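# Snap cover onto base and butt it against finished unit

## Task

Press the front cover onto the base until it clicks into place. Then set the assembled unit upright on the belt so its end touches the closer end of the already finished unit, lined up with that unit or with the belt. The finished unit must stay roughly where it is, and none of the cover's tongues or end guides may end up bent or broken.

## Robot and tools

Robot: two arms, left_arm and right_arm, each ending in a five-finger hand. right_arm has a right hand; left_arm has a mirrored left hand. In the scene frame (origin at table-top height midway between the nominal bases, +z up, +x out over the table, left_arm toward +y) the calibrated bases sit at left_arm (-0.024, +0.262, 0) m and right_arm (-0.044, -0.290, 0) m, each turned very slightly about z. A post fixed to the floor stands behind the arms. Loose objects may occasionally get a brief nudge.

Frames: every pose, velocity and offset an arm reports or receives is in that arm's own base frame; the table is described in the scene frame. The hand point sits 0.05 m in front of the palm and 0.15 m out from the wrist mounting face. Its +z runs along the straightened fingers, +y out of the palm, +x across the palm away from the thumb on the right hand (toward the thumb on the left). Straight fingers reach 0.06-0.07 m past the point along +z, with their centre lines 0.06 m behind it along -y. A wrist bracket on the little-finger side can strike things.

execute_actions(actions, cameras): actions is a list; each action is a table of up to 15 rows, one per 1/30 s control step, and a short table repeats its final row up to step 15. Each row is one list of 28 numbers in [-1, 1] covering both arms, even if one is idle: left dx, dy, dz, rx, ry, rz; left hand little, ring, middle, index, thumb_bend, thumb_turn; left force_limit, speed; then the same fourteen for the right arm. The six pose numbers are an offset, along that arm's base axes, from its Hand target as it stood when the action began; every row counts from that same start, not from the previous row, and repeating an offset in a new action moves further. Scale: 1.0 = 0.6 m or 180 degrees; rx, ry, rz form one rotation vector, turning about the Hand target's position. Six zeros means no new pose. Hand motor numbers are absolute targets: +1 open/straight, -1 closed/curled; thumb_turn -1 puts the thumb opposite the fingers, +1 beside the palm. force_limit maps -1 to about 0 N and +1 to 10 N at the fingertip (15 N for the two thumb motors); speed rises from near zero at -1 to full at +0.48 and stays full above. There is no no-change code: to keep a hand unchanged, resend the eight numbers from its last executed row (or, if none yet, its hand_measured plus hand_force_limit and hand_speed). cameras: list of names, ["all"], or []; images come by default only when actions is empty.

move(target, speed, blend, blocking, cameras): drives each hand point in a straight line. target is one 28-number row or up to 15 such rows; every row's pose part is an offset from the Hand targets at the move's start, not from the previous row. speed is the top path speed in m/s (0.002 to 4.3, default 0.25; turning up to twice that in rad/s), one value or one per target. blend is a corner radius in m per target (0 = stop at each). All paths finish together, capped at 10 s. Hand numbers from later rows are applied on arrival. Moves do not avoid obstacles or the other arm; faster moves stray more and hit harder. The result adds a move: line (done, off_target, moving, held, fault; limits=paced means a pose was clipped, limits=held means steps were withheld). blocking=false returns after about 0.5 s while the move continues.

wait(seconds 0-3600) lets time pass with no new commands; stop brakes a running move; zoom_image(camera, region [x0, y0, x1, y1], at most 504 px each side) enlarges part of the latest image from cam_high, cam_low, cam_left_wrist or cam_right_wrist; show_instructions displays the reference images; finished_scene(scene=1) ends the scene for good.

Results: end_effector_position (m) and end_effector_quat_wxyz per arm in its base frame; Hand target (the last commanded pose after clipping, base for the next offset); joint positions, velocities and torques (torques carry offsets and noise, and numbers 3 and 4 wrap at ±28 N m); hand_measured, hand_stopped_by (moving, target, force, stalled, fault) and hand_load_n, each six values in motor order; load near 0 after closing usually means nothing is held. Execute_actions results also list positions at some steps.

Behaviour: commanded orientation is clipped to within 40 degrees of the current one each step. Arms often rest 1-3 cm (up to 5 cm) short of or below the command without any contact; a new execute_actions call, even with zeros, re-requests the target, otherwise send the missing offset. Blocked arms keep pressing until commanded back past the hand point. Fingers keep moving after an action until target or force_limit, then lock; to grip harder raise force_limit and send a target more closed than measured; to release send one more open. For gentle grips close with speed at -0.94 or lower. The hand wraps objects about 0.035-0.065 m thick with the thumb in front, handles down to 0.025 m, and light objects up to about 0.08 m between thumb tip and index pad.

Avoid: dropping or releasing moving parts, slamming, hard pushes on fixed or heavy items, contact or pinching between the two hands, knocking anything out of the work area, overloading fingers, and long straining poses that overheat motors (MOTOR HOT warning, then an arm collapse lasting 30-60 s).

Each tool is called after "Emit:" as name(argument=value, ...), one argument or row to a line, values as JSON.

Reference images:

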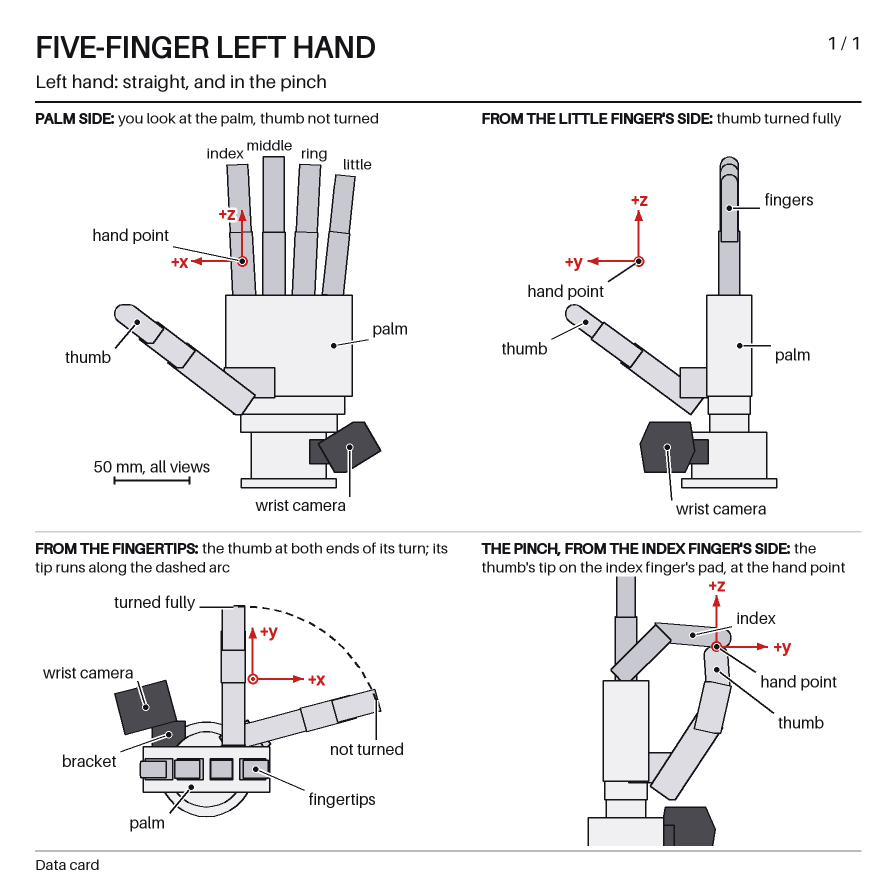

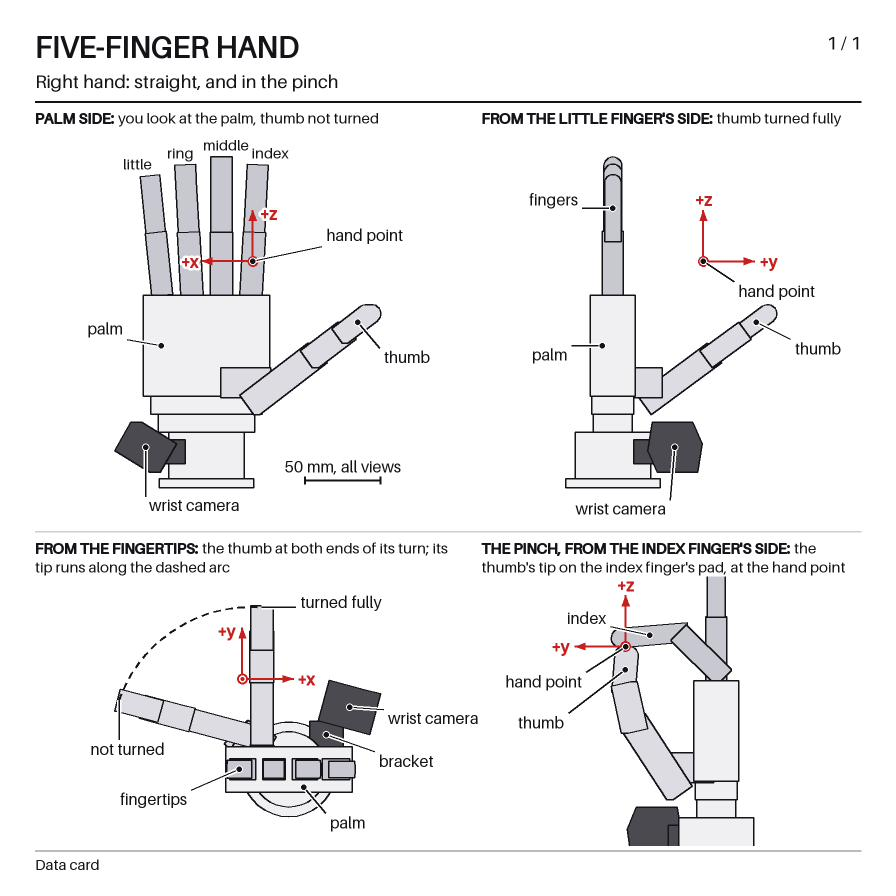

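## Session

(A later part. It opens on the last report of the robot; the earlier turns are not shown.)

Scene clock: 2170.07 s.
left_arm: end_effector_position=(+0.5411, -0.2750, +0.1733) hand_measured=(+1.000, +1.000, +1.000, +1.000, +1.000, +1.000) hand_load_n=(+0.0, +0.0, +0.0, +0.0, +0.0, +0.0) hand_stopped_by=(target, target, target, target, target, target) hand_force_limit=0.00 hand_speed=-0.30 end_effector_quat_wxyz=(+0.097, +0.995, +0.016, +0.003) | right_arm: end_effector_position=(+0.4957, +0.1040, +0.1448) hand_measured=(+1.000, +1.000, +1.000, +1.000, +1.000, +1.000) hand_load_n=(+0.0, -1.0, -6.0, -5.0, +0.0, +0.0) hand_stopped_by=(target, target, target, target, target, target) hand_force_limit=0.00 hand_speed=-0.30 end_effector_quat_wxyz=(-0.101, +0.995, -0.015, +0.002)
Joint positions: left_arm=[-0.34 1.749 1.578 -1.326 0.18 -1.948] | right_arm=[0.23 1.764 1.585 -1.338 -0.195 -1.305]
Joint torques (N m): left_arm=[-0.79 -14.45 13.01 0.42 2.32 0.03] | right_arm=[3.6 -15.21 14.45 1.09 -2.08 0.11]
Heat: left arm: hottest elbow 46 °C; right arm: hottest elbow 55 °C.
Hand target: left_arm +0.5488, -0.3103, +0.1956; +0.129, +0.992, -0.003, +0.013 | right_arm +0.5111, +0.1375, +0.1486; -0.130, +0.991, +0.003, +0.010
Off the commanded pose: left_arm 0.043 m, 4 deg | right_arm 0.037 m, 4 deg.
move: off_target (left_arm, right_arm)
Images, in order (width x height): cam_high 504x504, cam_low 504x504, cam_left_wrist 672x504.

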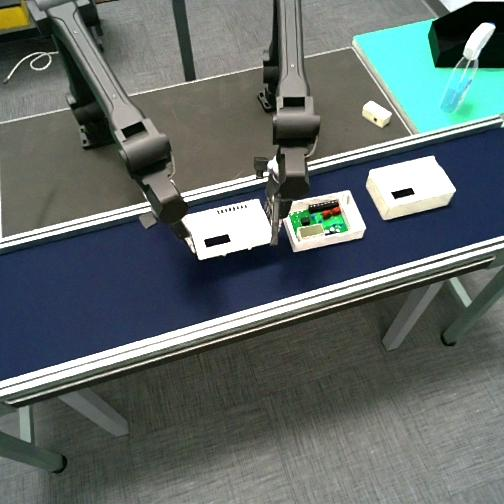

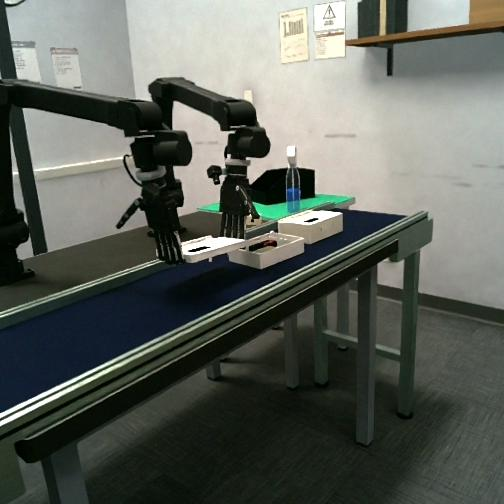

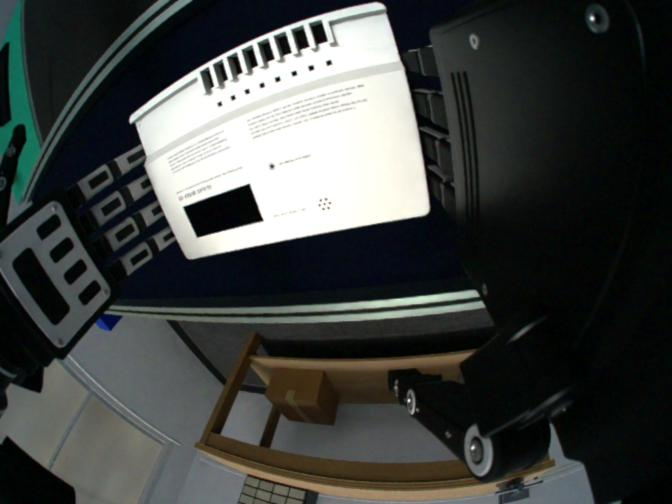

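Emit:
move(
  target=[
    [0.002,0.002,0.027,0,0.002,0,1,1,1,1,1,1,0,-0.3,0.002,0.0,0.008,0,0.002,0,1,1,1,1,1,1,0,-0.3],
    [0.01,0.12,0.027,0,0.002,0,1,1,1,1,1,1,0,-0.3,0.01,0.12,0.008,0,0.002,0,1,1,1,1,1,1,0,-0.3],
  ],
  speed=0.05,
  blend=[0.01,0],
  cameras=["cam_low","cam_high","cam_left_wrist"],
)

Emit:
zoom_image(
  camera="cam_low",
  region=[130, 200, 330, 320],
)

Emit:
zoom_image(
  camera="cam_high",
  region=[180, 140, 400, 280],
)

Scene clock: 2224.03 s.
left_arm: end_effector_position=(+0.5600, -0.2140, +0.1923) hand_measured=(+1.000, +1.000, +1.000, +1.000, +1.000, +1.000) hand_load_n=(+0.0, +0.5, +0.0, +0.0, +0.0, +0.5) hand_stopped_by=(target, target, target, target, target, target) hand_force_limit=0.00 hand_speed=-0.30 end_effector_quat_wxyz=(+0.104, +0.994, +0.012, +0.004) | right_arm: end_effector_position=(+0.5100, +0.1613, +0.1462) hand_measured=(+1.000, +1.000, +1.000, +1.000, +1.000, +1.000) hand_load_n=(-0.5, -1.0, -5.0, -4.0, -0.5, +0.0) hand_stopped_by=(target, target, target, target, target, target) hand_force_limit=0.00 hand_speed=-0.30 end_effector_quat_wxyz=(-0.105, +0.994, -0.019, +0.000)
Joint positions: left_arm=[-0.216 1.748 1.622 -1.389 0.202 -1.816] | right_arm=[0.318 1.84 1.695 -1.356 -0.199 -1.208]
Joint torques (N m): left_arm=[-0.38 -16.73 9.44 0.08 2.06 0.01] | right_arm=[5.95 -17.44 14.89 0.85 -1.64 0.32]
Heat: left arm: hottest elbow 48 °C; right arm: hottest elbow 61 °C.
Hand target: left_arm +0.5549, -0.2381, +0.2119; +0.129, +0.992, -0.003, +0.010 | right_arm +0.5171, +0.2095, +0.1534; -0.130, +0.992, +0.002, +0.007
Off the commanded pose: left_arm 0.032 m, 3 deg | right_arm 0.049 m, 4 deg.
move: off_target (left_arm, right_arm); blend cut to 0.0082 m at target 1
Images, in order (width x height): cam_high 504x504, cam_low 504x504, cam_left_wrist 672x504.

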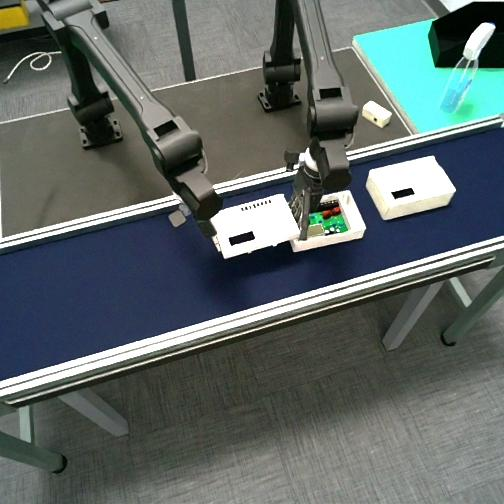

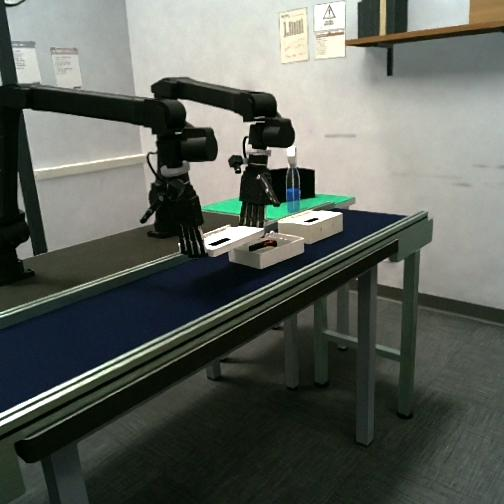

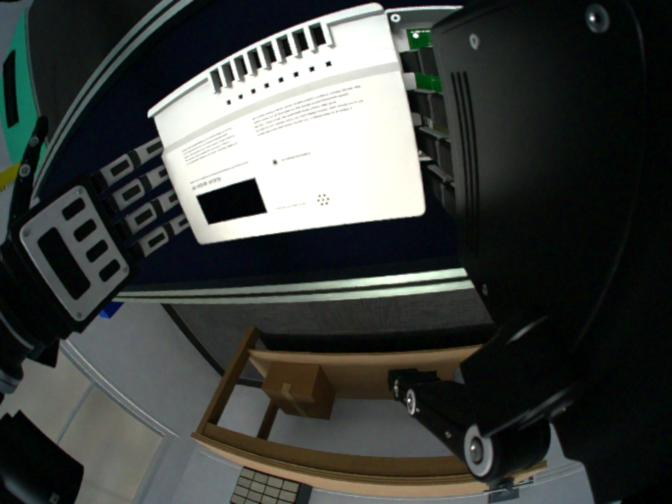

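Scaled by 2.520.

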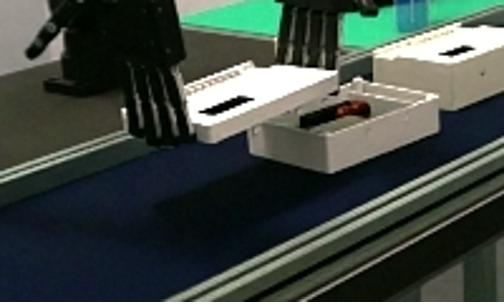

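Scaled by 2.291.

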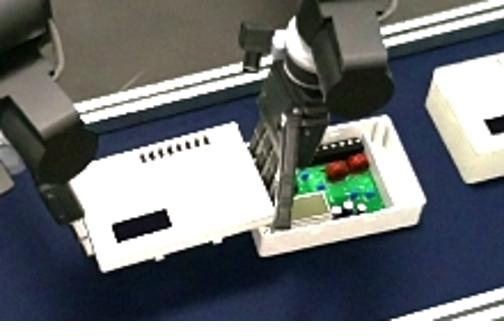

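Emit:
move(
  target=[0.003,0.15,0.0,0,0.0,0,1,1,1,1,1,1,0,-0.3,0.0,0.15,0.016,0,0.0,0,1,1,1,1,1,1,0,-0.3],
  speed=0.05,
  cameras=["cam_low","cam_high","cam_left_wrist"],
)

Emit:
zoom_image(
  camera="cam_low",
  region=[150, 180, 350, 300],
)

Emit:
zoom_image(
  camera="cam_high",
  region=[200, 140, 420, 280],
)

Scene clock: 2235.50 s.
left_arm: end_effector_position=(+0.5689, -0.1258, +0.2060) hand_measured=(+1.000, +1.000, +1.000, +1.000, +1.000, +1.000) hand_load_n=(+0.0, +0.0, +0.0, +0.0, +0.0, +0.0) hand_stopped_by=(target, target, target, target, target, target) hand_force_limit=0.00 hand_speed=-0.30 end_effector_quat_wxyz=(+0.108, +0.994, +0.009, +0.018) | right_arm: end_effector_position=(+0.5155, +0.2490, +0.1555) hand_measured=(+1.000, +1.000, +1.000, +1.000, +1.000, +1.000) hand_load_n=(-1.0, -1.0, -4.5, -3.0, +0.0, +0.0) hand_stopped_by=(target, target, target, target, target, target) hand_force_limit=0.00 hand_speed=-0.30 end_effector_quat_wxyz=(-0.103, +0.994, -0.021, -0.002)
Joint positions: left_arm=[-0.049 1.724 1.622 -1.419 0.213 -1.643] | right_arm=[0.453 1.941 1.869 -1.406 -0.186 -1.067]
Joint torques (N m): left_arm=[-0.32 -16.38 7.01 -0.27 2 0.03] | right_arm=[5.83 -19.25 15.34 1.13 -1.51 0.28]
Heat: left arm: hottest elbow 48 °C; right arm: hottest elbow 62 °C.
Hand target: left_arm +0.5567, -0.1483, +0.2118; +0.129, +0.992, -0.003, +0.010 | right_arm +0.5172, +0.2995, +0.1631; -0.130, +0.991, +0.002, +0.007
Off the commanded pose: left_arm 0.026 m, 3 deg | right_arm 0.051 m, 4 deg.
move: off_target (left_arm, right_arm)
Images, in order (width x height): cam_high 504x504, cam_low 504x504, cam_left_wrist 672x504.

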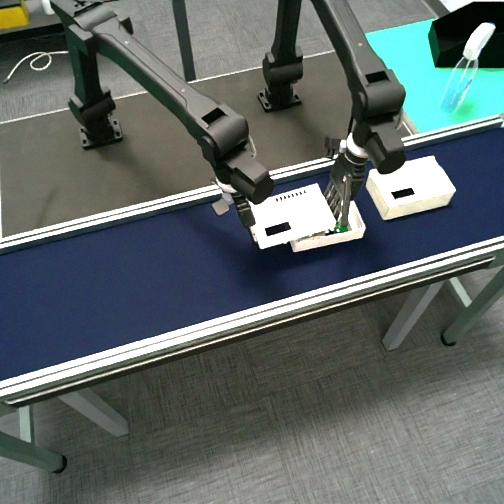

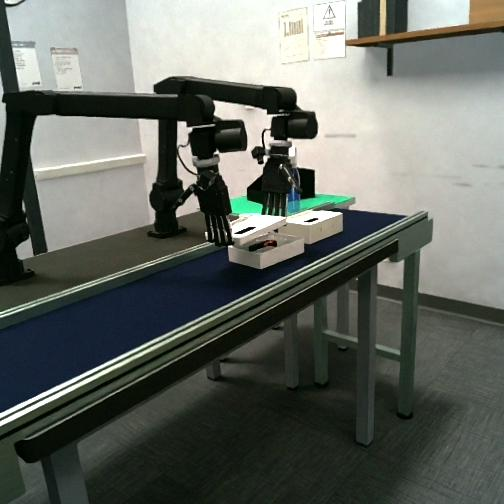

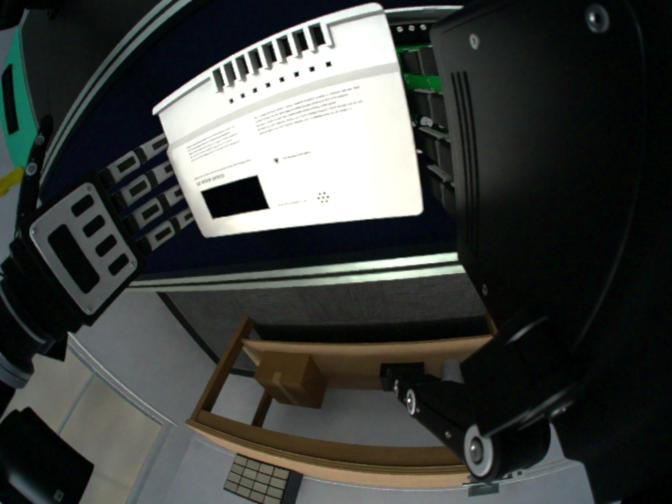

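Scaled by 2.520.

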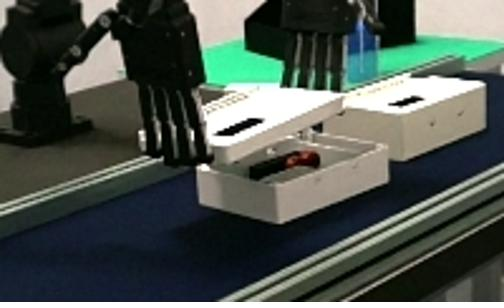

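Scaled by 2.291.

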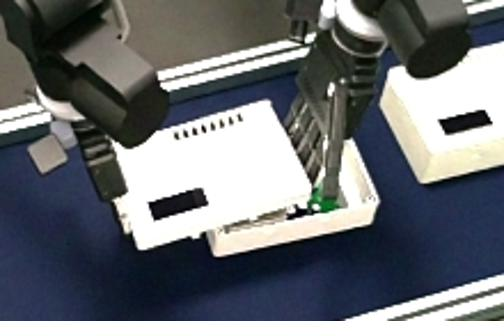

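Emit:
move(
  target=[-0.01,0.10,-0.025,0,0.006,0,1,1,1,1,1,1,0,-0.3,-0.003,0.10,0.005,0,0.004,0,1,1,1,1,1,1,0,-0.3],
  speed=0.04,
  cameras=["cam_low","cam_high","cam_left_wrist"],
)

Emit:
zoom_image(
  camera="cam_low",
  region=[150, 180, 350, 300],
)

Emit:
zoom_image(
  camera="cam_high",
  region=[220, 140, 440, 280],
)

Scene clock: 2248.90 s.
left_arm: end_effector_position=(+0.5640, -0.0635, +0.1939) hand_measured=(+1.000, +1.000, +1.000, +1.000, +1.000, +1.000) hand_load_n=(+0.0, +0.0, +0.0, +0.0, +0.0, +0.0) hand_stopped_by=(target, target, target, target, target, target) hand_force_limit=0.00 hand_speed=-0.30 end_effector_quat_wxyz=(+0.107, +0.994, +0.016, +0.014) | right_arm: end_effector_position=(+0.5158, +0.3088, +0.1619) hand_measured=(+1.000, +1.000, +1.000, +1.000, +1.000, +1.000) hand_load_n=(+0.0, -0.5, -5.0, -4.5, -0.5, +0.0) hand_stopped_by=(target, target, target, target, target, target) hand_force_limit=0.00 hand_speed=-0.30 end_effector_quat_wxyz=(-0.103, +0.995, -0.015, -0.009)
Joint positions: left_arm=[0.068 1.723 1.591 -1.42 0.215 -1.537] | right_arm=[0.536 2.036 2.033 -1.475 -0.185 -0.995]
Joint torques (N m): left_arm=[-0.38 -15.74 6.82 -0.8 2.04 0.14] | right_arm=[5.54 -20.31 15.62 1.51 -1.36 0.36]
Heat: left arm: hottest elbow 46 °C; right arm: hottest elbow 62 °C.
Hand target: left_arm +0.5506, -0.0882, +0.1968; +0.129, +0.992, -0.002, +0.001 | right_arm +0.5154, +0.3595, +0.1659; -0.130, +0.992, +0.001, +0.001
Off the commanded pose: left_arm 0.028 m, 4 deg | right_arm 0.051 m, 4 deg.
move: off_target (left_arm, right_arm)
Images, in order (width x height): cam_high 504x504, cam_low 504x504, cam_left_wrist 672x504.

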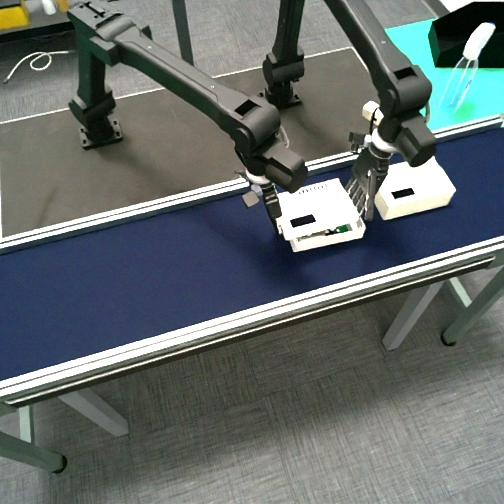

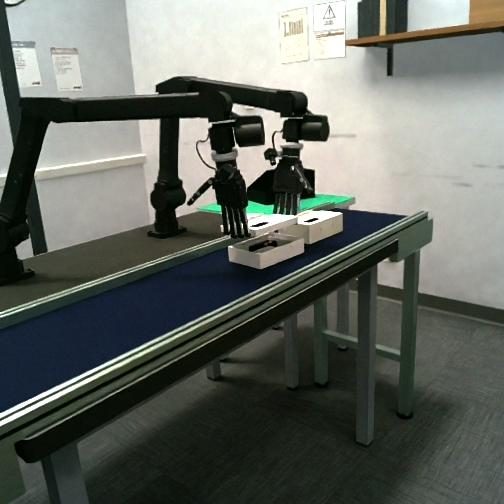

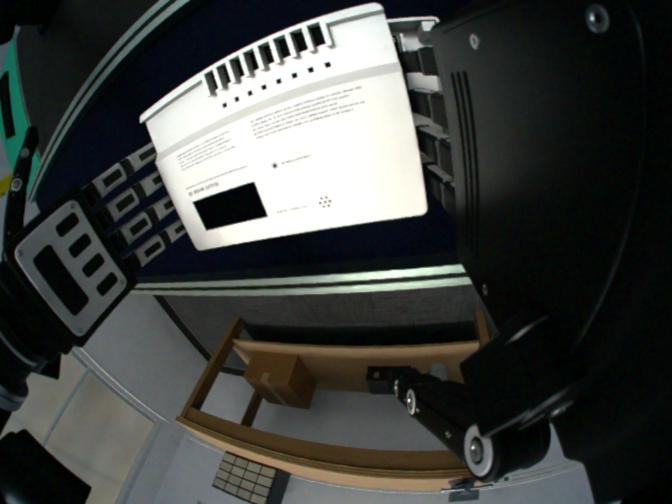

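Scaled by 2.520.

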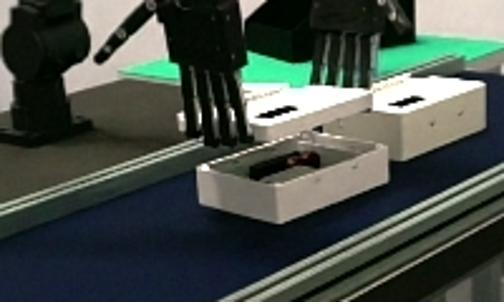

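Scaled by 2.291.

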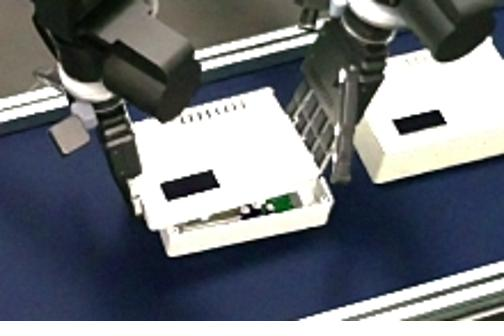

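Emit:
move(
  target=[
    [-0.012,0.035,0,0,0.0,0,1,1,1,1,1,1,0,-0.3,-0.012,0.035,0,0,0.002,0,1,1,1,1,1,1,0,-0.3],
    [-0.012,0.035,-0.025,0,0.0,0,1,1,1,1,1,1,0,-0.3,-0.012,0.035,-0.035,0,0.002,0,1,1,1,1,1,1,0,-0.3],
  ],
  speed=0.03,
  blend=[0.01,0],
  cameras=["cam_low","cam_high","cam_left_wrist"],
)

Emit:
zoom_image(
  camera="cam_low",
  region=[200, 190, 350, 290],
)

Emit:
zoom_image(
  camera="cam_high",
  region=[250, 150, 400, 270],
)

Emit:
zoom_image(
  camera="cam_left_wrist",
  region=[100, 0, 480, 260],
)

Scene clock: 2277.13 s.
left_arm: end_effector_position=(+0.5560, -0.0424, +0.1784) hand_measured=(+1.000, +1.000, +1.000, +1.000, +1.000, +1.000) hand_load_n=(+0.0, +0.5, +0.0, +0.0, +0.0, +0.0) hand_stopped_by=(target, target, target, target, target, target) hand_force_limit=0.00 hand_speed=-0.30 end_effector_quat_wxyz=(+0.107, +0.994, +0.021, +0.010) | right_arm: end_effector_position=(+0.5092, +0.3296, +0.1573) hand_measured=(+1.000, +1.000, +1.000, +1.000, +1.000, +1.000) hand_load_n=(+0.0, +0.0, -5.5, -5.5, +0.0, +0.0) hand_stopped_by=(target, target, target, target, target, target) hand_force_limit=0.00 hand_speed=-0.30 end_effector_quat_wxyz=(-0.102, +0.995, -0.015, -0.014)
Joint positions: left_arm=[0.109 1.719 1.545 -1.396 0.216 -1.504] | right_arm=[0.568 2.06 2.058 -1.479 -0.185 -0.965]
Joint torques (N m): left_arm=[-0.32 -15.97 6.43 -0.54 2 0.24] | right_arm=[5.42 -20.54 12 3.32 -1.34 0.4]
Heat: left arm: hottest elbow 44 °C; right arm: hottest elbow 62 °C.
Hand target: left_arm +0.5435, -0.0673, +0.1819; +0.129, +0.992, -0.002, +0.001 | right_arm +0.5081, +0.3805, +0.1450; -0.130, +0.992, +0.001, -0.002
Off the commanded pose: left_arm 0.028 m, 4 deg | right_arm 0.052 m, 4 deg.
move: off_target (left_arm, right_arm)
Images, in order (width x height): cam_high 504x504, cam_low 504x504, cam_left_wrist 672x504.

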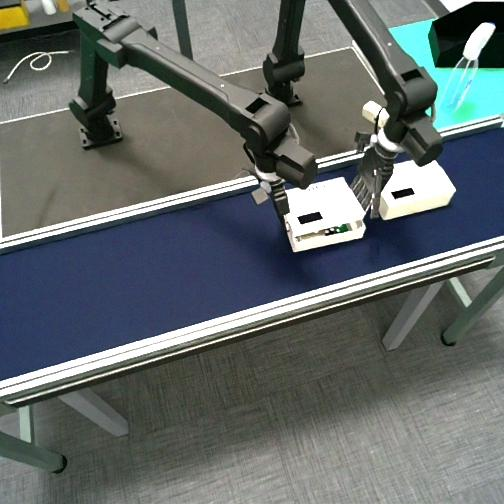

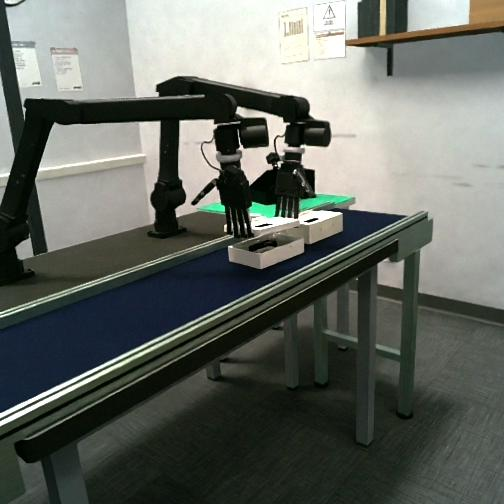

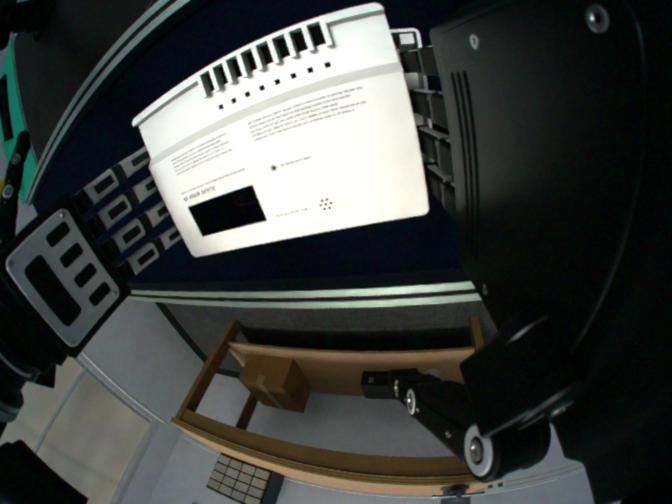

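Scaled by 3.360.

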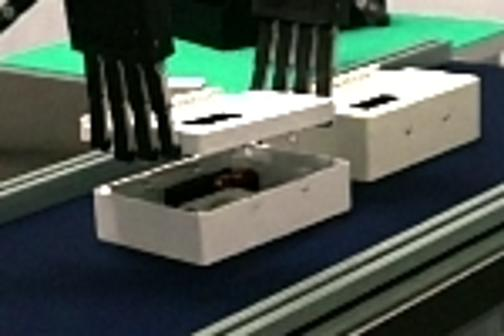

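Scaled by 3.360.

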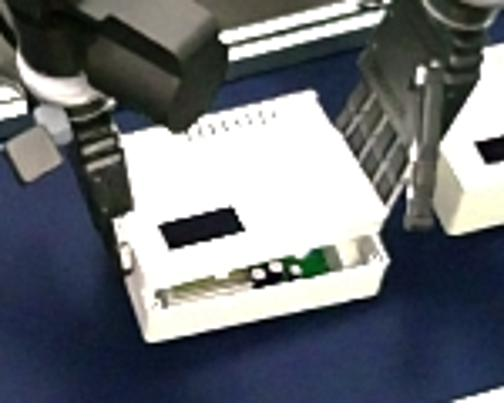

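Scaled by 1.326 from the camera's image (finer frame: 960x720).

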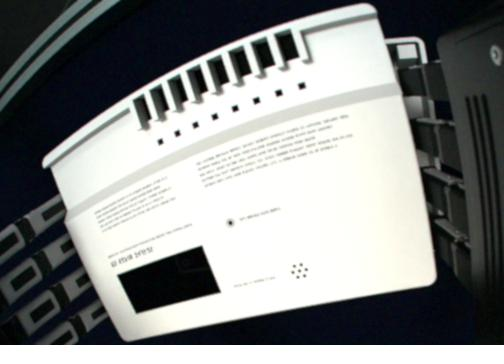

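Emit:
move(
  target=[0.0,0,0.008,0,0.0,0,1,1,1,1,1,1,0,-0.3,0.0,0,-0.025,0,0.004,0,1,1,1,1,1,1,0,-0.3],
  speed=0.03,
  cameras=["cam_low","cam_high","cam_left_wrist"],
)

Emit:
zoom_image(
  camera="cam_low",
  region=[200, 190, 350, 290],
)

Emit:
zoom_image(
  camera="cam_high",
  region=[250, 150, 400, 270],
)

Emit:
zoom_image(
  camera="cam_left_wrist",
  region=[100, 0, 480, 260],
)

Scene clock: 2312.50 s.
left_arm: end_effector_position=(+0.5561, -0.0404, +0.1785) hand_measured=(+1.000, +1.000, +1.000, +1.000, +1.000, +1.000) hand_load_n=(+0.0, +0.0, +0.0, +0.5, +0.0, +0.0) hand_stopped_by=(target, target, target, target, target, target) hand_force_limit=0.00 hand_speed=-0.30 end_effector_quat_wxyz=(+0.107, +0.994, +0.022, +0.010) | right_arm: end_effector_position=(+0.5118, +0.3319, +0.1414) hand_measured=(+1.000, +1.000, +1.000, +1.000, +1.000, +1.000) hand_load_n=(+0.0, +0.0, -5.5, -6.0, +0.0, +0.0) hand_stopped_by=(target, target, target, target, target, target) hand_force_limit=0.00 hand_speed=-0.30 end_effector_quat_wxyz=(-0.101, +0.995, -0.015, -0.018)
Joint positions: left_arm=[0.112 1.719 1.545 -1.396 0.215 -1.504] | right_arm=[0.568 2.079 2.048 -1.458 -0.188 -0.965]
Joint torques (N m): left_arm=[-0.56 -16.03 7.15 -0.99 2 0.24] | right_arm=[5.19 -21.36 11.21 3.28 -1.5 0.38]
Heat: left arm: hottest elbow 42 °C; right arm: hottest elbow 64 °C.
Hand target: left_arm +0.5435, -0.0673, +0.1867; +0.129, +0.992, -0.002, +0.001 | right_arm +0.5081, +0.3805, +0.1299; -0.130, +0.991, +0.000, -0.008
Off the commanded pose: left_arm 0.031 m, 4 deg | right_arm 0.050 m, 4 deg.
move: off_target (left_arm, right_arm)
Images, in order (width x height): cam_high 504x504, cam_low 504x504, cam_left_wrist 672x504.

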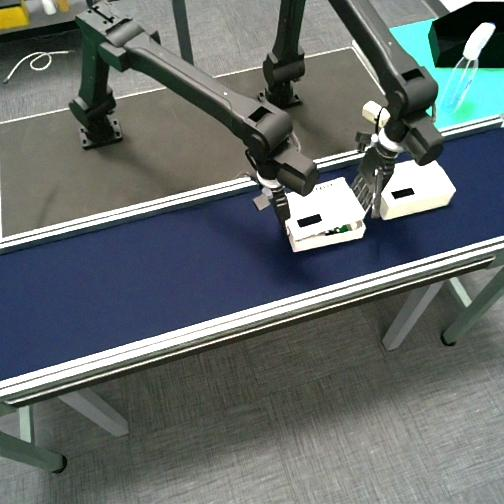

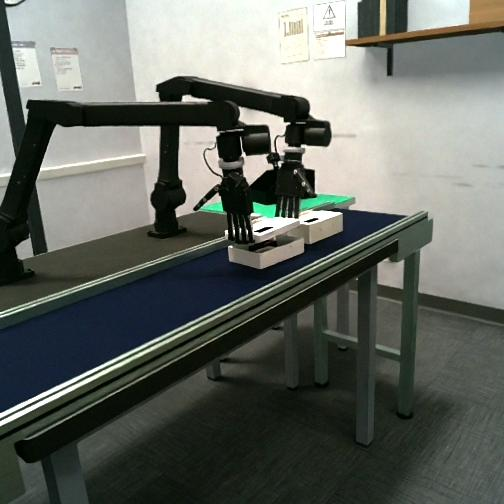

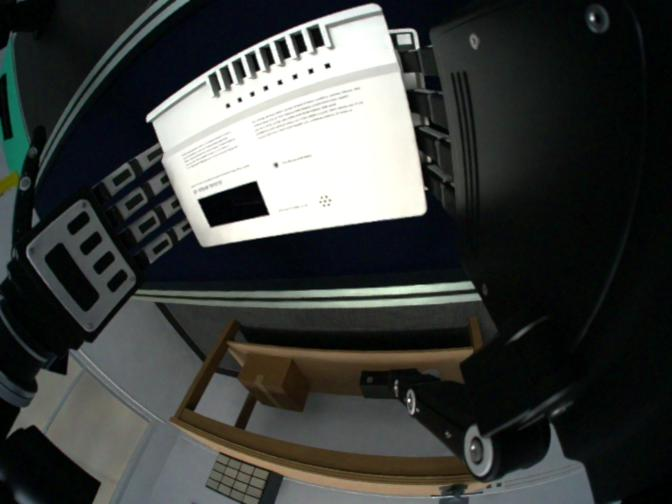

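Scaled by 3.360.

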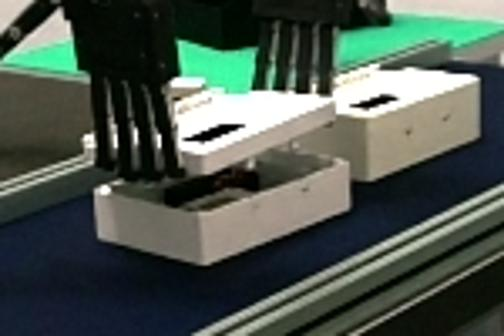

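Scaled by 3.360.

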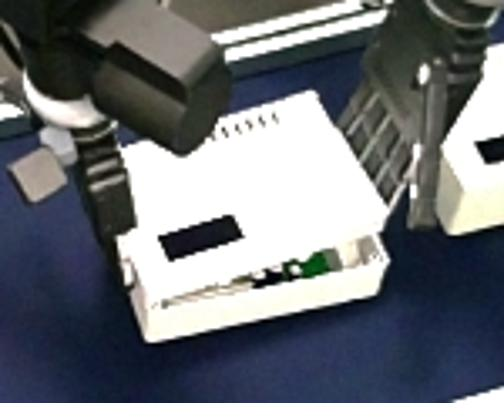

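Scaled by 1.326 from the camera's image (finer frame: 960x720).

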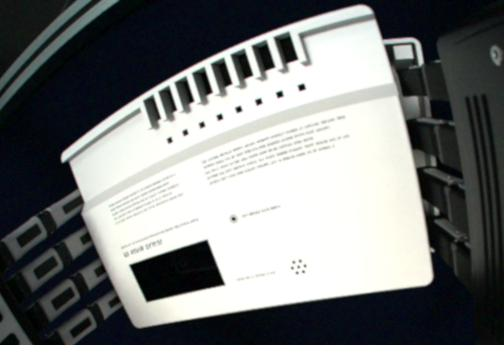

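Emit:
move(
  target=[0.008,0.008,-0.005,0,0.0,-0.028,1,1,1,1,1,1,0,-0.3,-0.024,0.018,-0.01,0,0.006,-0.028,1,1,1,1,1,1,0,-0.3],
  speed=0.03,
  cameras=["cam_low","cam_high","cam_left_wrist"],
)

Emit:
zoom_image(
  camera="cam_low",
  region=[200, 190, 350, 290],
)

Emit:
zoom_image(
  camera="cam_high",
  region=[250, 150, 400, 270],
)

Emit:
zoom_image(
  camera="cam_left_wrist",
  region=[100, 0, 480, 260],
)

Scene clock: 2375.33 s.
left_arm: end_effector_position=(+0.5480, -0.0387, +0.1780) hand_measured=(+1.000, +1.000, +1.000, +1.000, +1.000, +1.000) hand_load_n=(+0.0, +0.0, +0.5, +0.5, +0.0, +0.0) hand_stopped_by=(target, target, target, target, target, target) hand_force_limit=0.00 hand_speed=-0.30 end_effector_quat_wxyz=(+0.106, +0.994, -0.024, +0.006) | right_arm: end_effector_position=(+0.5019, +0.3398, +0.1280) hand_measured=(+1.000, +1.000, +1.000, +1.000, +1.000, +1.000) hand_load_n=(+0.0, +0.0, -4.0, -6.0, +0.0, +0.0) hand_stopped_by=(target, target, target, target, target, target) hand_force_limit=0.00 hand_speed=-0.30 end_effector_quat_wxyz=(-0.099, +0.993, -0.060, -0.024)
Joint positions: left_arm=[0.121 1.726 1.553 -1.416 0.213 -1.401] | right_arm=[0.578 2.079 2.01 -1.421 -0.188 -0.864]
Joint torques (N m): left_arm=[-0.26 -13.1 10.5 -1.51 1.99 0.21] | right_arm=[5.89 -22.48 11.08 3.15 -1.39 0.46]
Heat: left arm: hottest wrist yaw 42 °C; right arm: hottest elbow 59 °C.
Hand target: left_arm +0.5482, -0.0625, +0.1837; +0.129, +0.991, -0.045, -0.005 | right_arm +0.4937, +0.3914, +0.1239; -0.130, +0.990, -0.045, -0.012
Off the commanded pose: left_arm 0.024 m, 4 deg | right_arm 0.052 m, 4 deg.
move: off_target (left_arm, right_arm)
Images, in order (width x height): cam_high 504x504, cam_low 504x504, cam_left_wrist 672x504.

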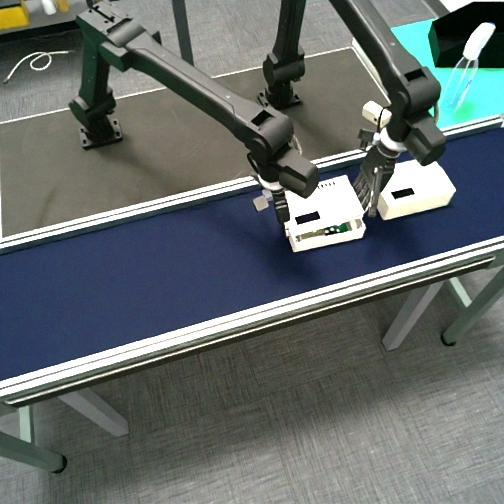

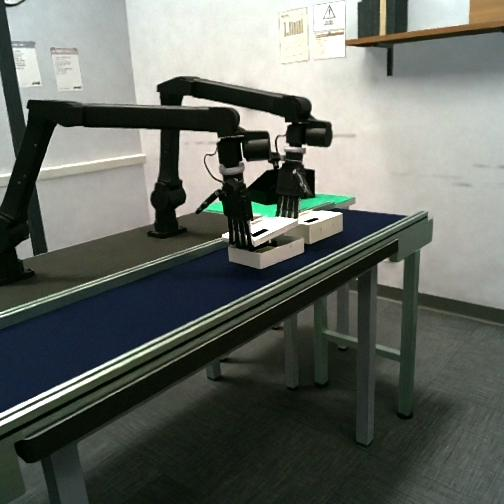

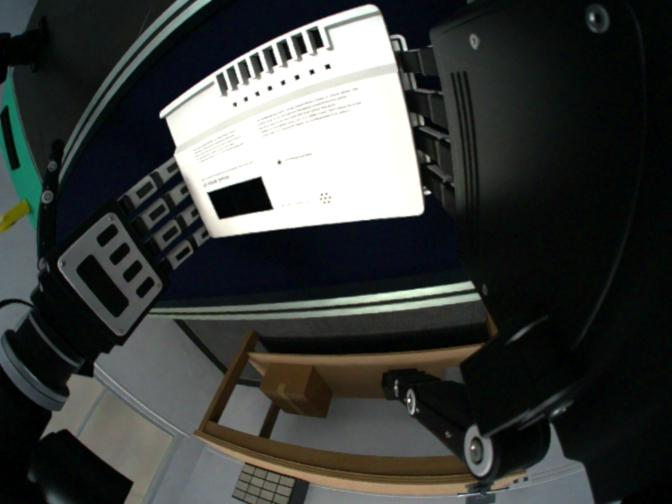

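Scaled by 3.360.

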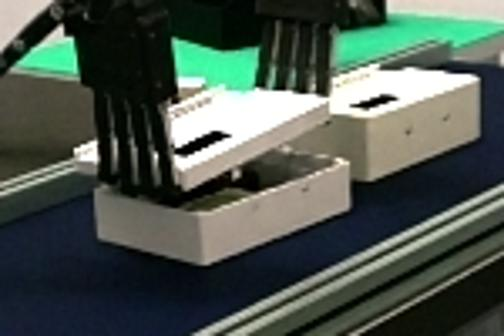

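Scaled by 3.360.

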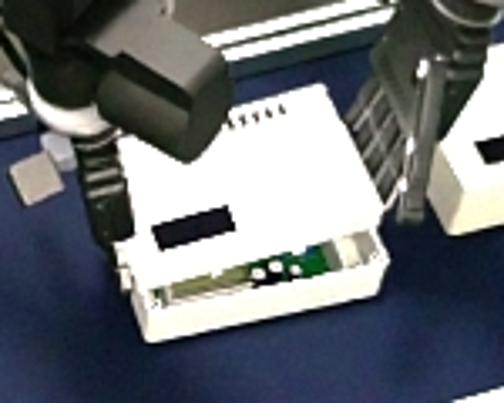

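Scaled by 1.326 from the camera's image (finer frame: 960x720).

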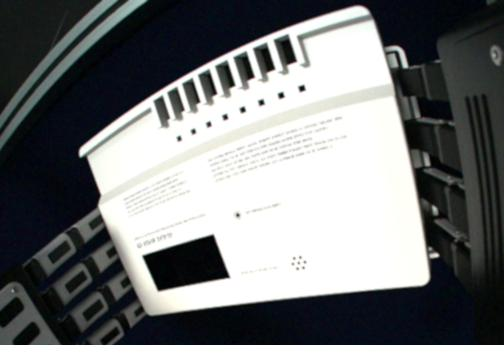

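Emit:
move(
  target=[0.024,0.014,-0.022,0,0.0,0,1,1,1,1,1,1,0,-0.3,0.023,0.014,0.003,0,0.004,0,1,1,1,1,1,1,0,-0.3],
  speed=0.03,
  cameras=["cam_low","cam_high","cam_left_wrist"],
)

Emit:
zoom_image(
  camera="cam_low",
  region=[200, 190, 350, 290],
)

Emit:
zoom_image(
  camera="cam_high",
  region=[250, 150, 400, 270],
)

Emit:
zoom_image(
  camera="cam_left_wrist",
  region=[100, 0, 480, 260],
)

Scene clock: 2405.50 s.
left_arm: end_effector_position=(+0.5572, -0.0334, +0.1628) hand_measured=(+1.000, +1.000, +1.000, +1.000, +1.000, +1.000) hand_load_n=(+0.0, +0.0, +0.5, +0.0, +0.0, -0.5) hand_stopped_by=(target, target, target, target, target, target) hand_force_limit=0.00 hand_speed=-0.30 end_effector_quat_wxyz=(+0.108, +0.994, -0.028, -0.003) | right_arm: end_effector_position=(+0.5075, +0.3454, +0.1174) hand_measured=(+1.000, +1.000, +1.000, +1.000, +1.000, +1.000) hand_load_n=(+0.0, +0.0, -4.5, -5.5, +0.0, +0.0) hand_stopped_by=(target, target, target, target, target, target) hand_force_limit=0.00 hand_speed=-0.30 end_effector_quat_wxyz=(-0.096, +0.993, -0.062, -0.033)
Joint positions: left_arm=[0.129 1.774 1.579 -1.416 0.213 -1.381] | right_arm=[0.579 2.123 2.053 -1.438 -0.193 -0.861]
Joint torques (N m): left_arm=[-0.26 -14.15 10.59 -0.95 1.94 0.16] | right_arm=[5.48 -21.95 16.13 1.8 -1.51 0.4]
Heat: left arm: hottest elbow 45 °C; right arm: hottest elbow 56 °C.
Hand target: left_arm +0.5627, -0.0541, +0.1705; +0.129, +0.991, -0.045, -0.005 | right_arm +0.5075, +0.3998, +0.1259; -0.130, +0.990, -0.045, -0.018
Off the commanded pose: left_arm 0.023 m, 3 deg | right_arm 0.055 m, 5 deg.
move: off_target (left_arm, right_arm)
Images, in order (width x height): cam_high 504x504, cam_low 504x504, cam_left_wrist 672x504.

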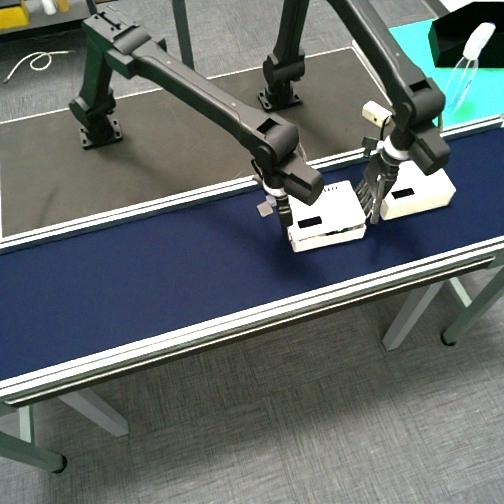

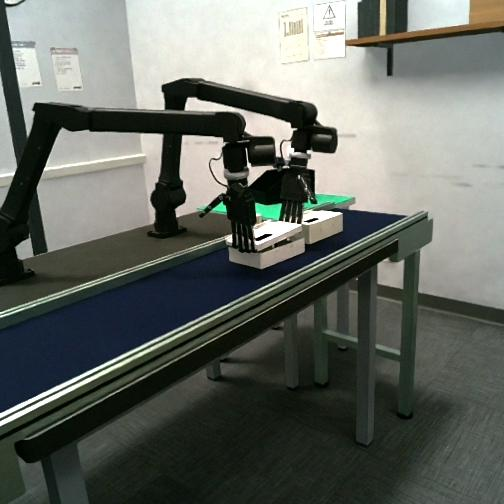

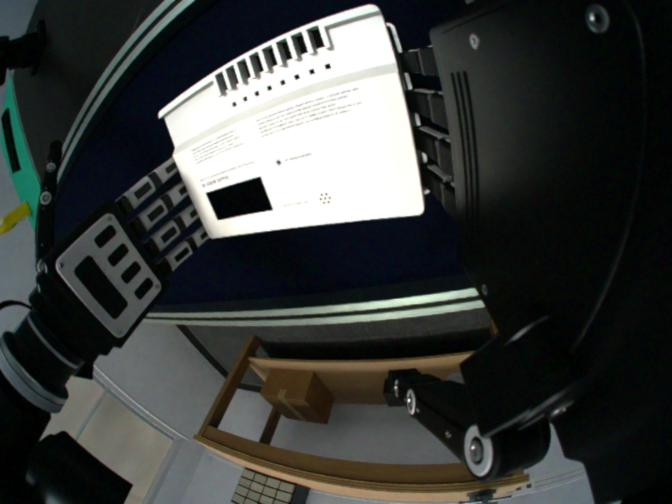

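Scaled by 3.360.

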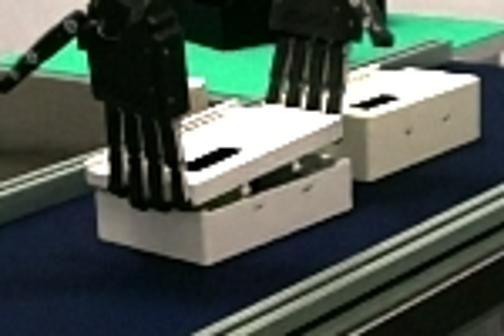

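Scaled by 3.360.

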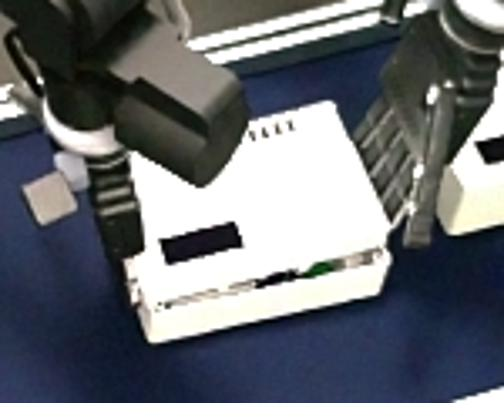

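Scaled by 1.326 from the camera's image (finer frame: 960x720).

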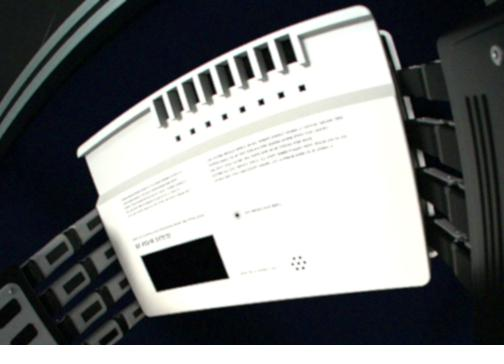

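Emit:
zoom_image(
  camera="cam_low",
  region=[222, 215, 312, 275],
)

Emit:
zoom_image(
  camera="cam_high",
  region=[284, 205, 374, 257],
)

Emit:
zoom_image(
  camera="cam_left_wrist",
  region=[340, 0, 480, 220],
)

Scaled by 5.600.

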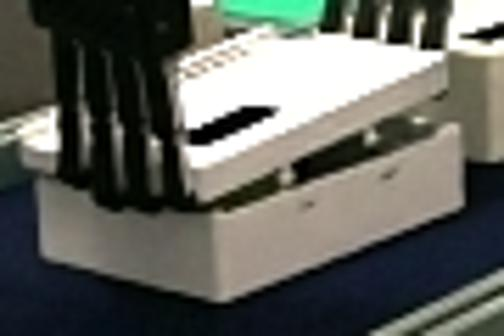

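Scaled by 5.600.

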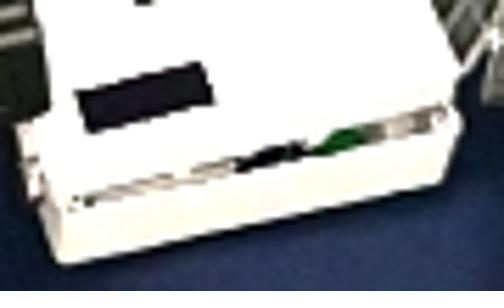

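Scaled by 2.291 from the camera's image (finer frame: 960x720).

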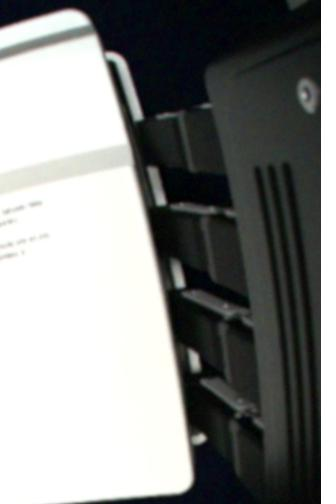

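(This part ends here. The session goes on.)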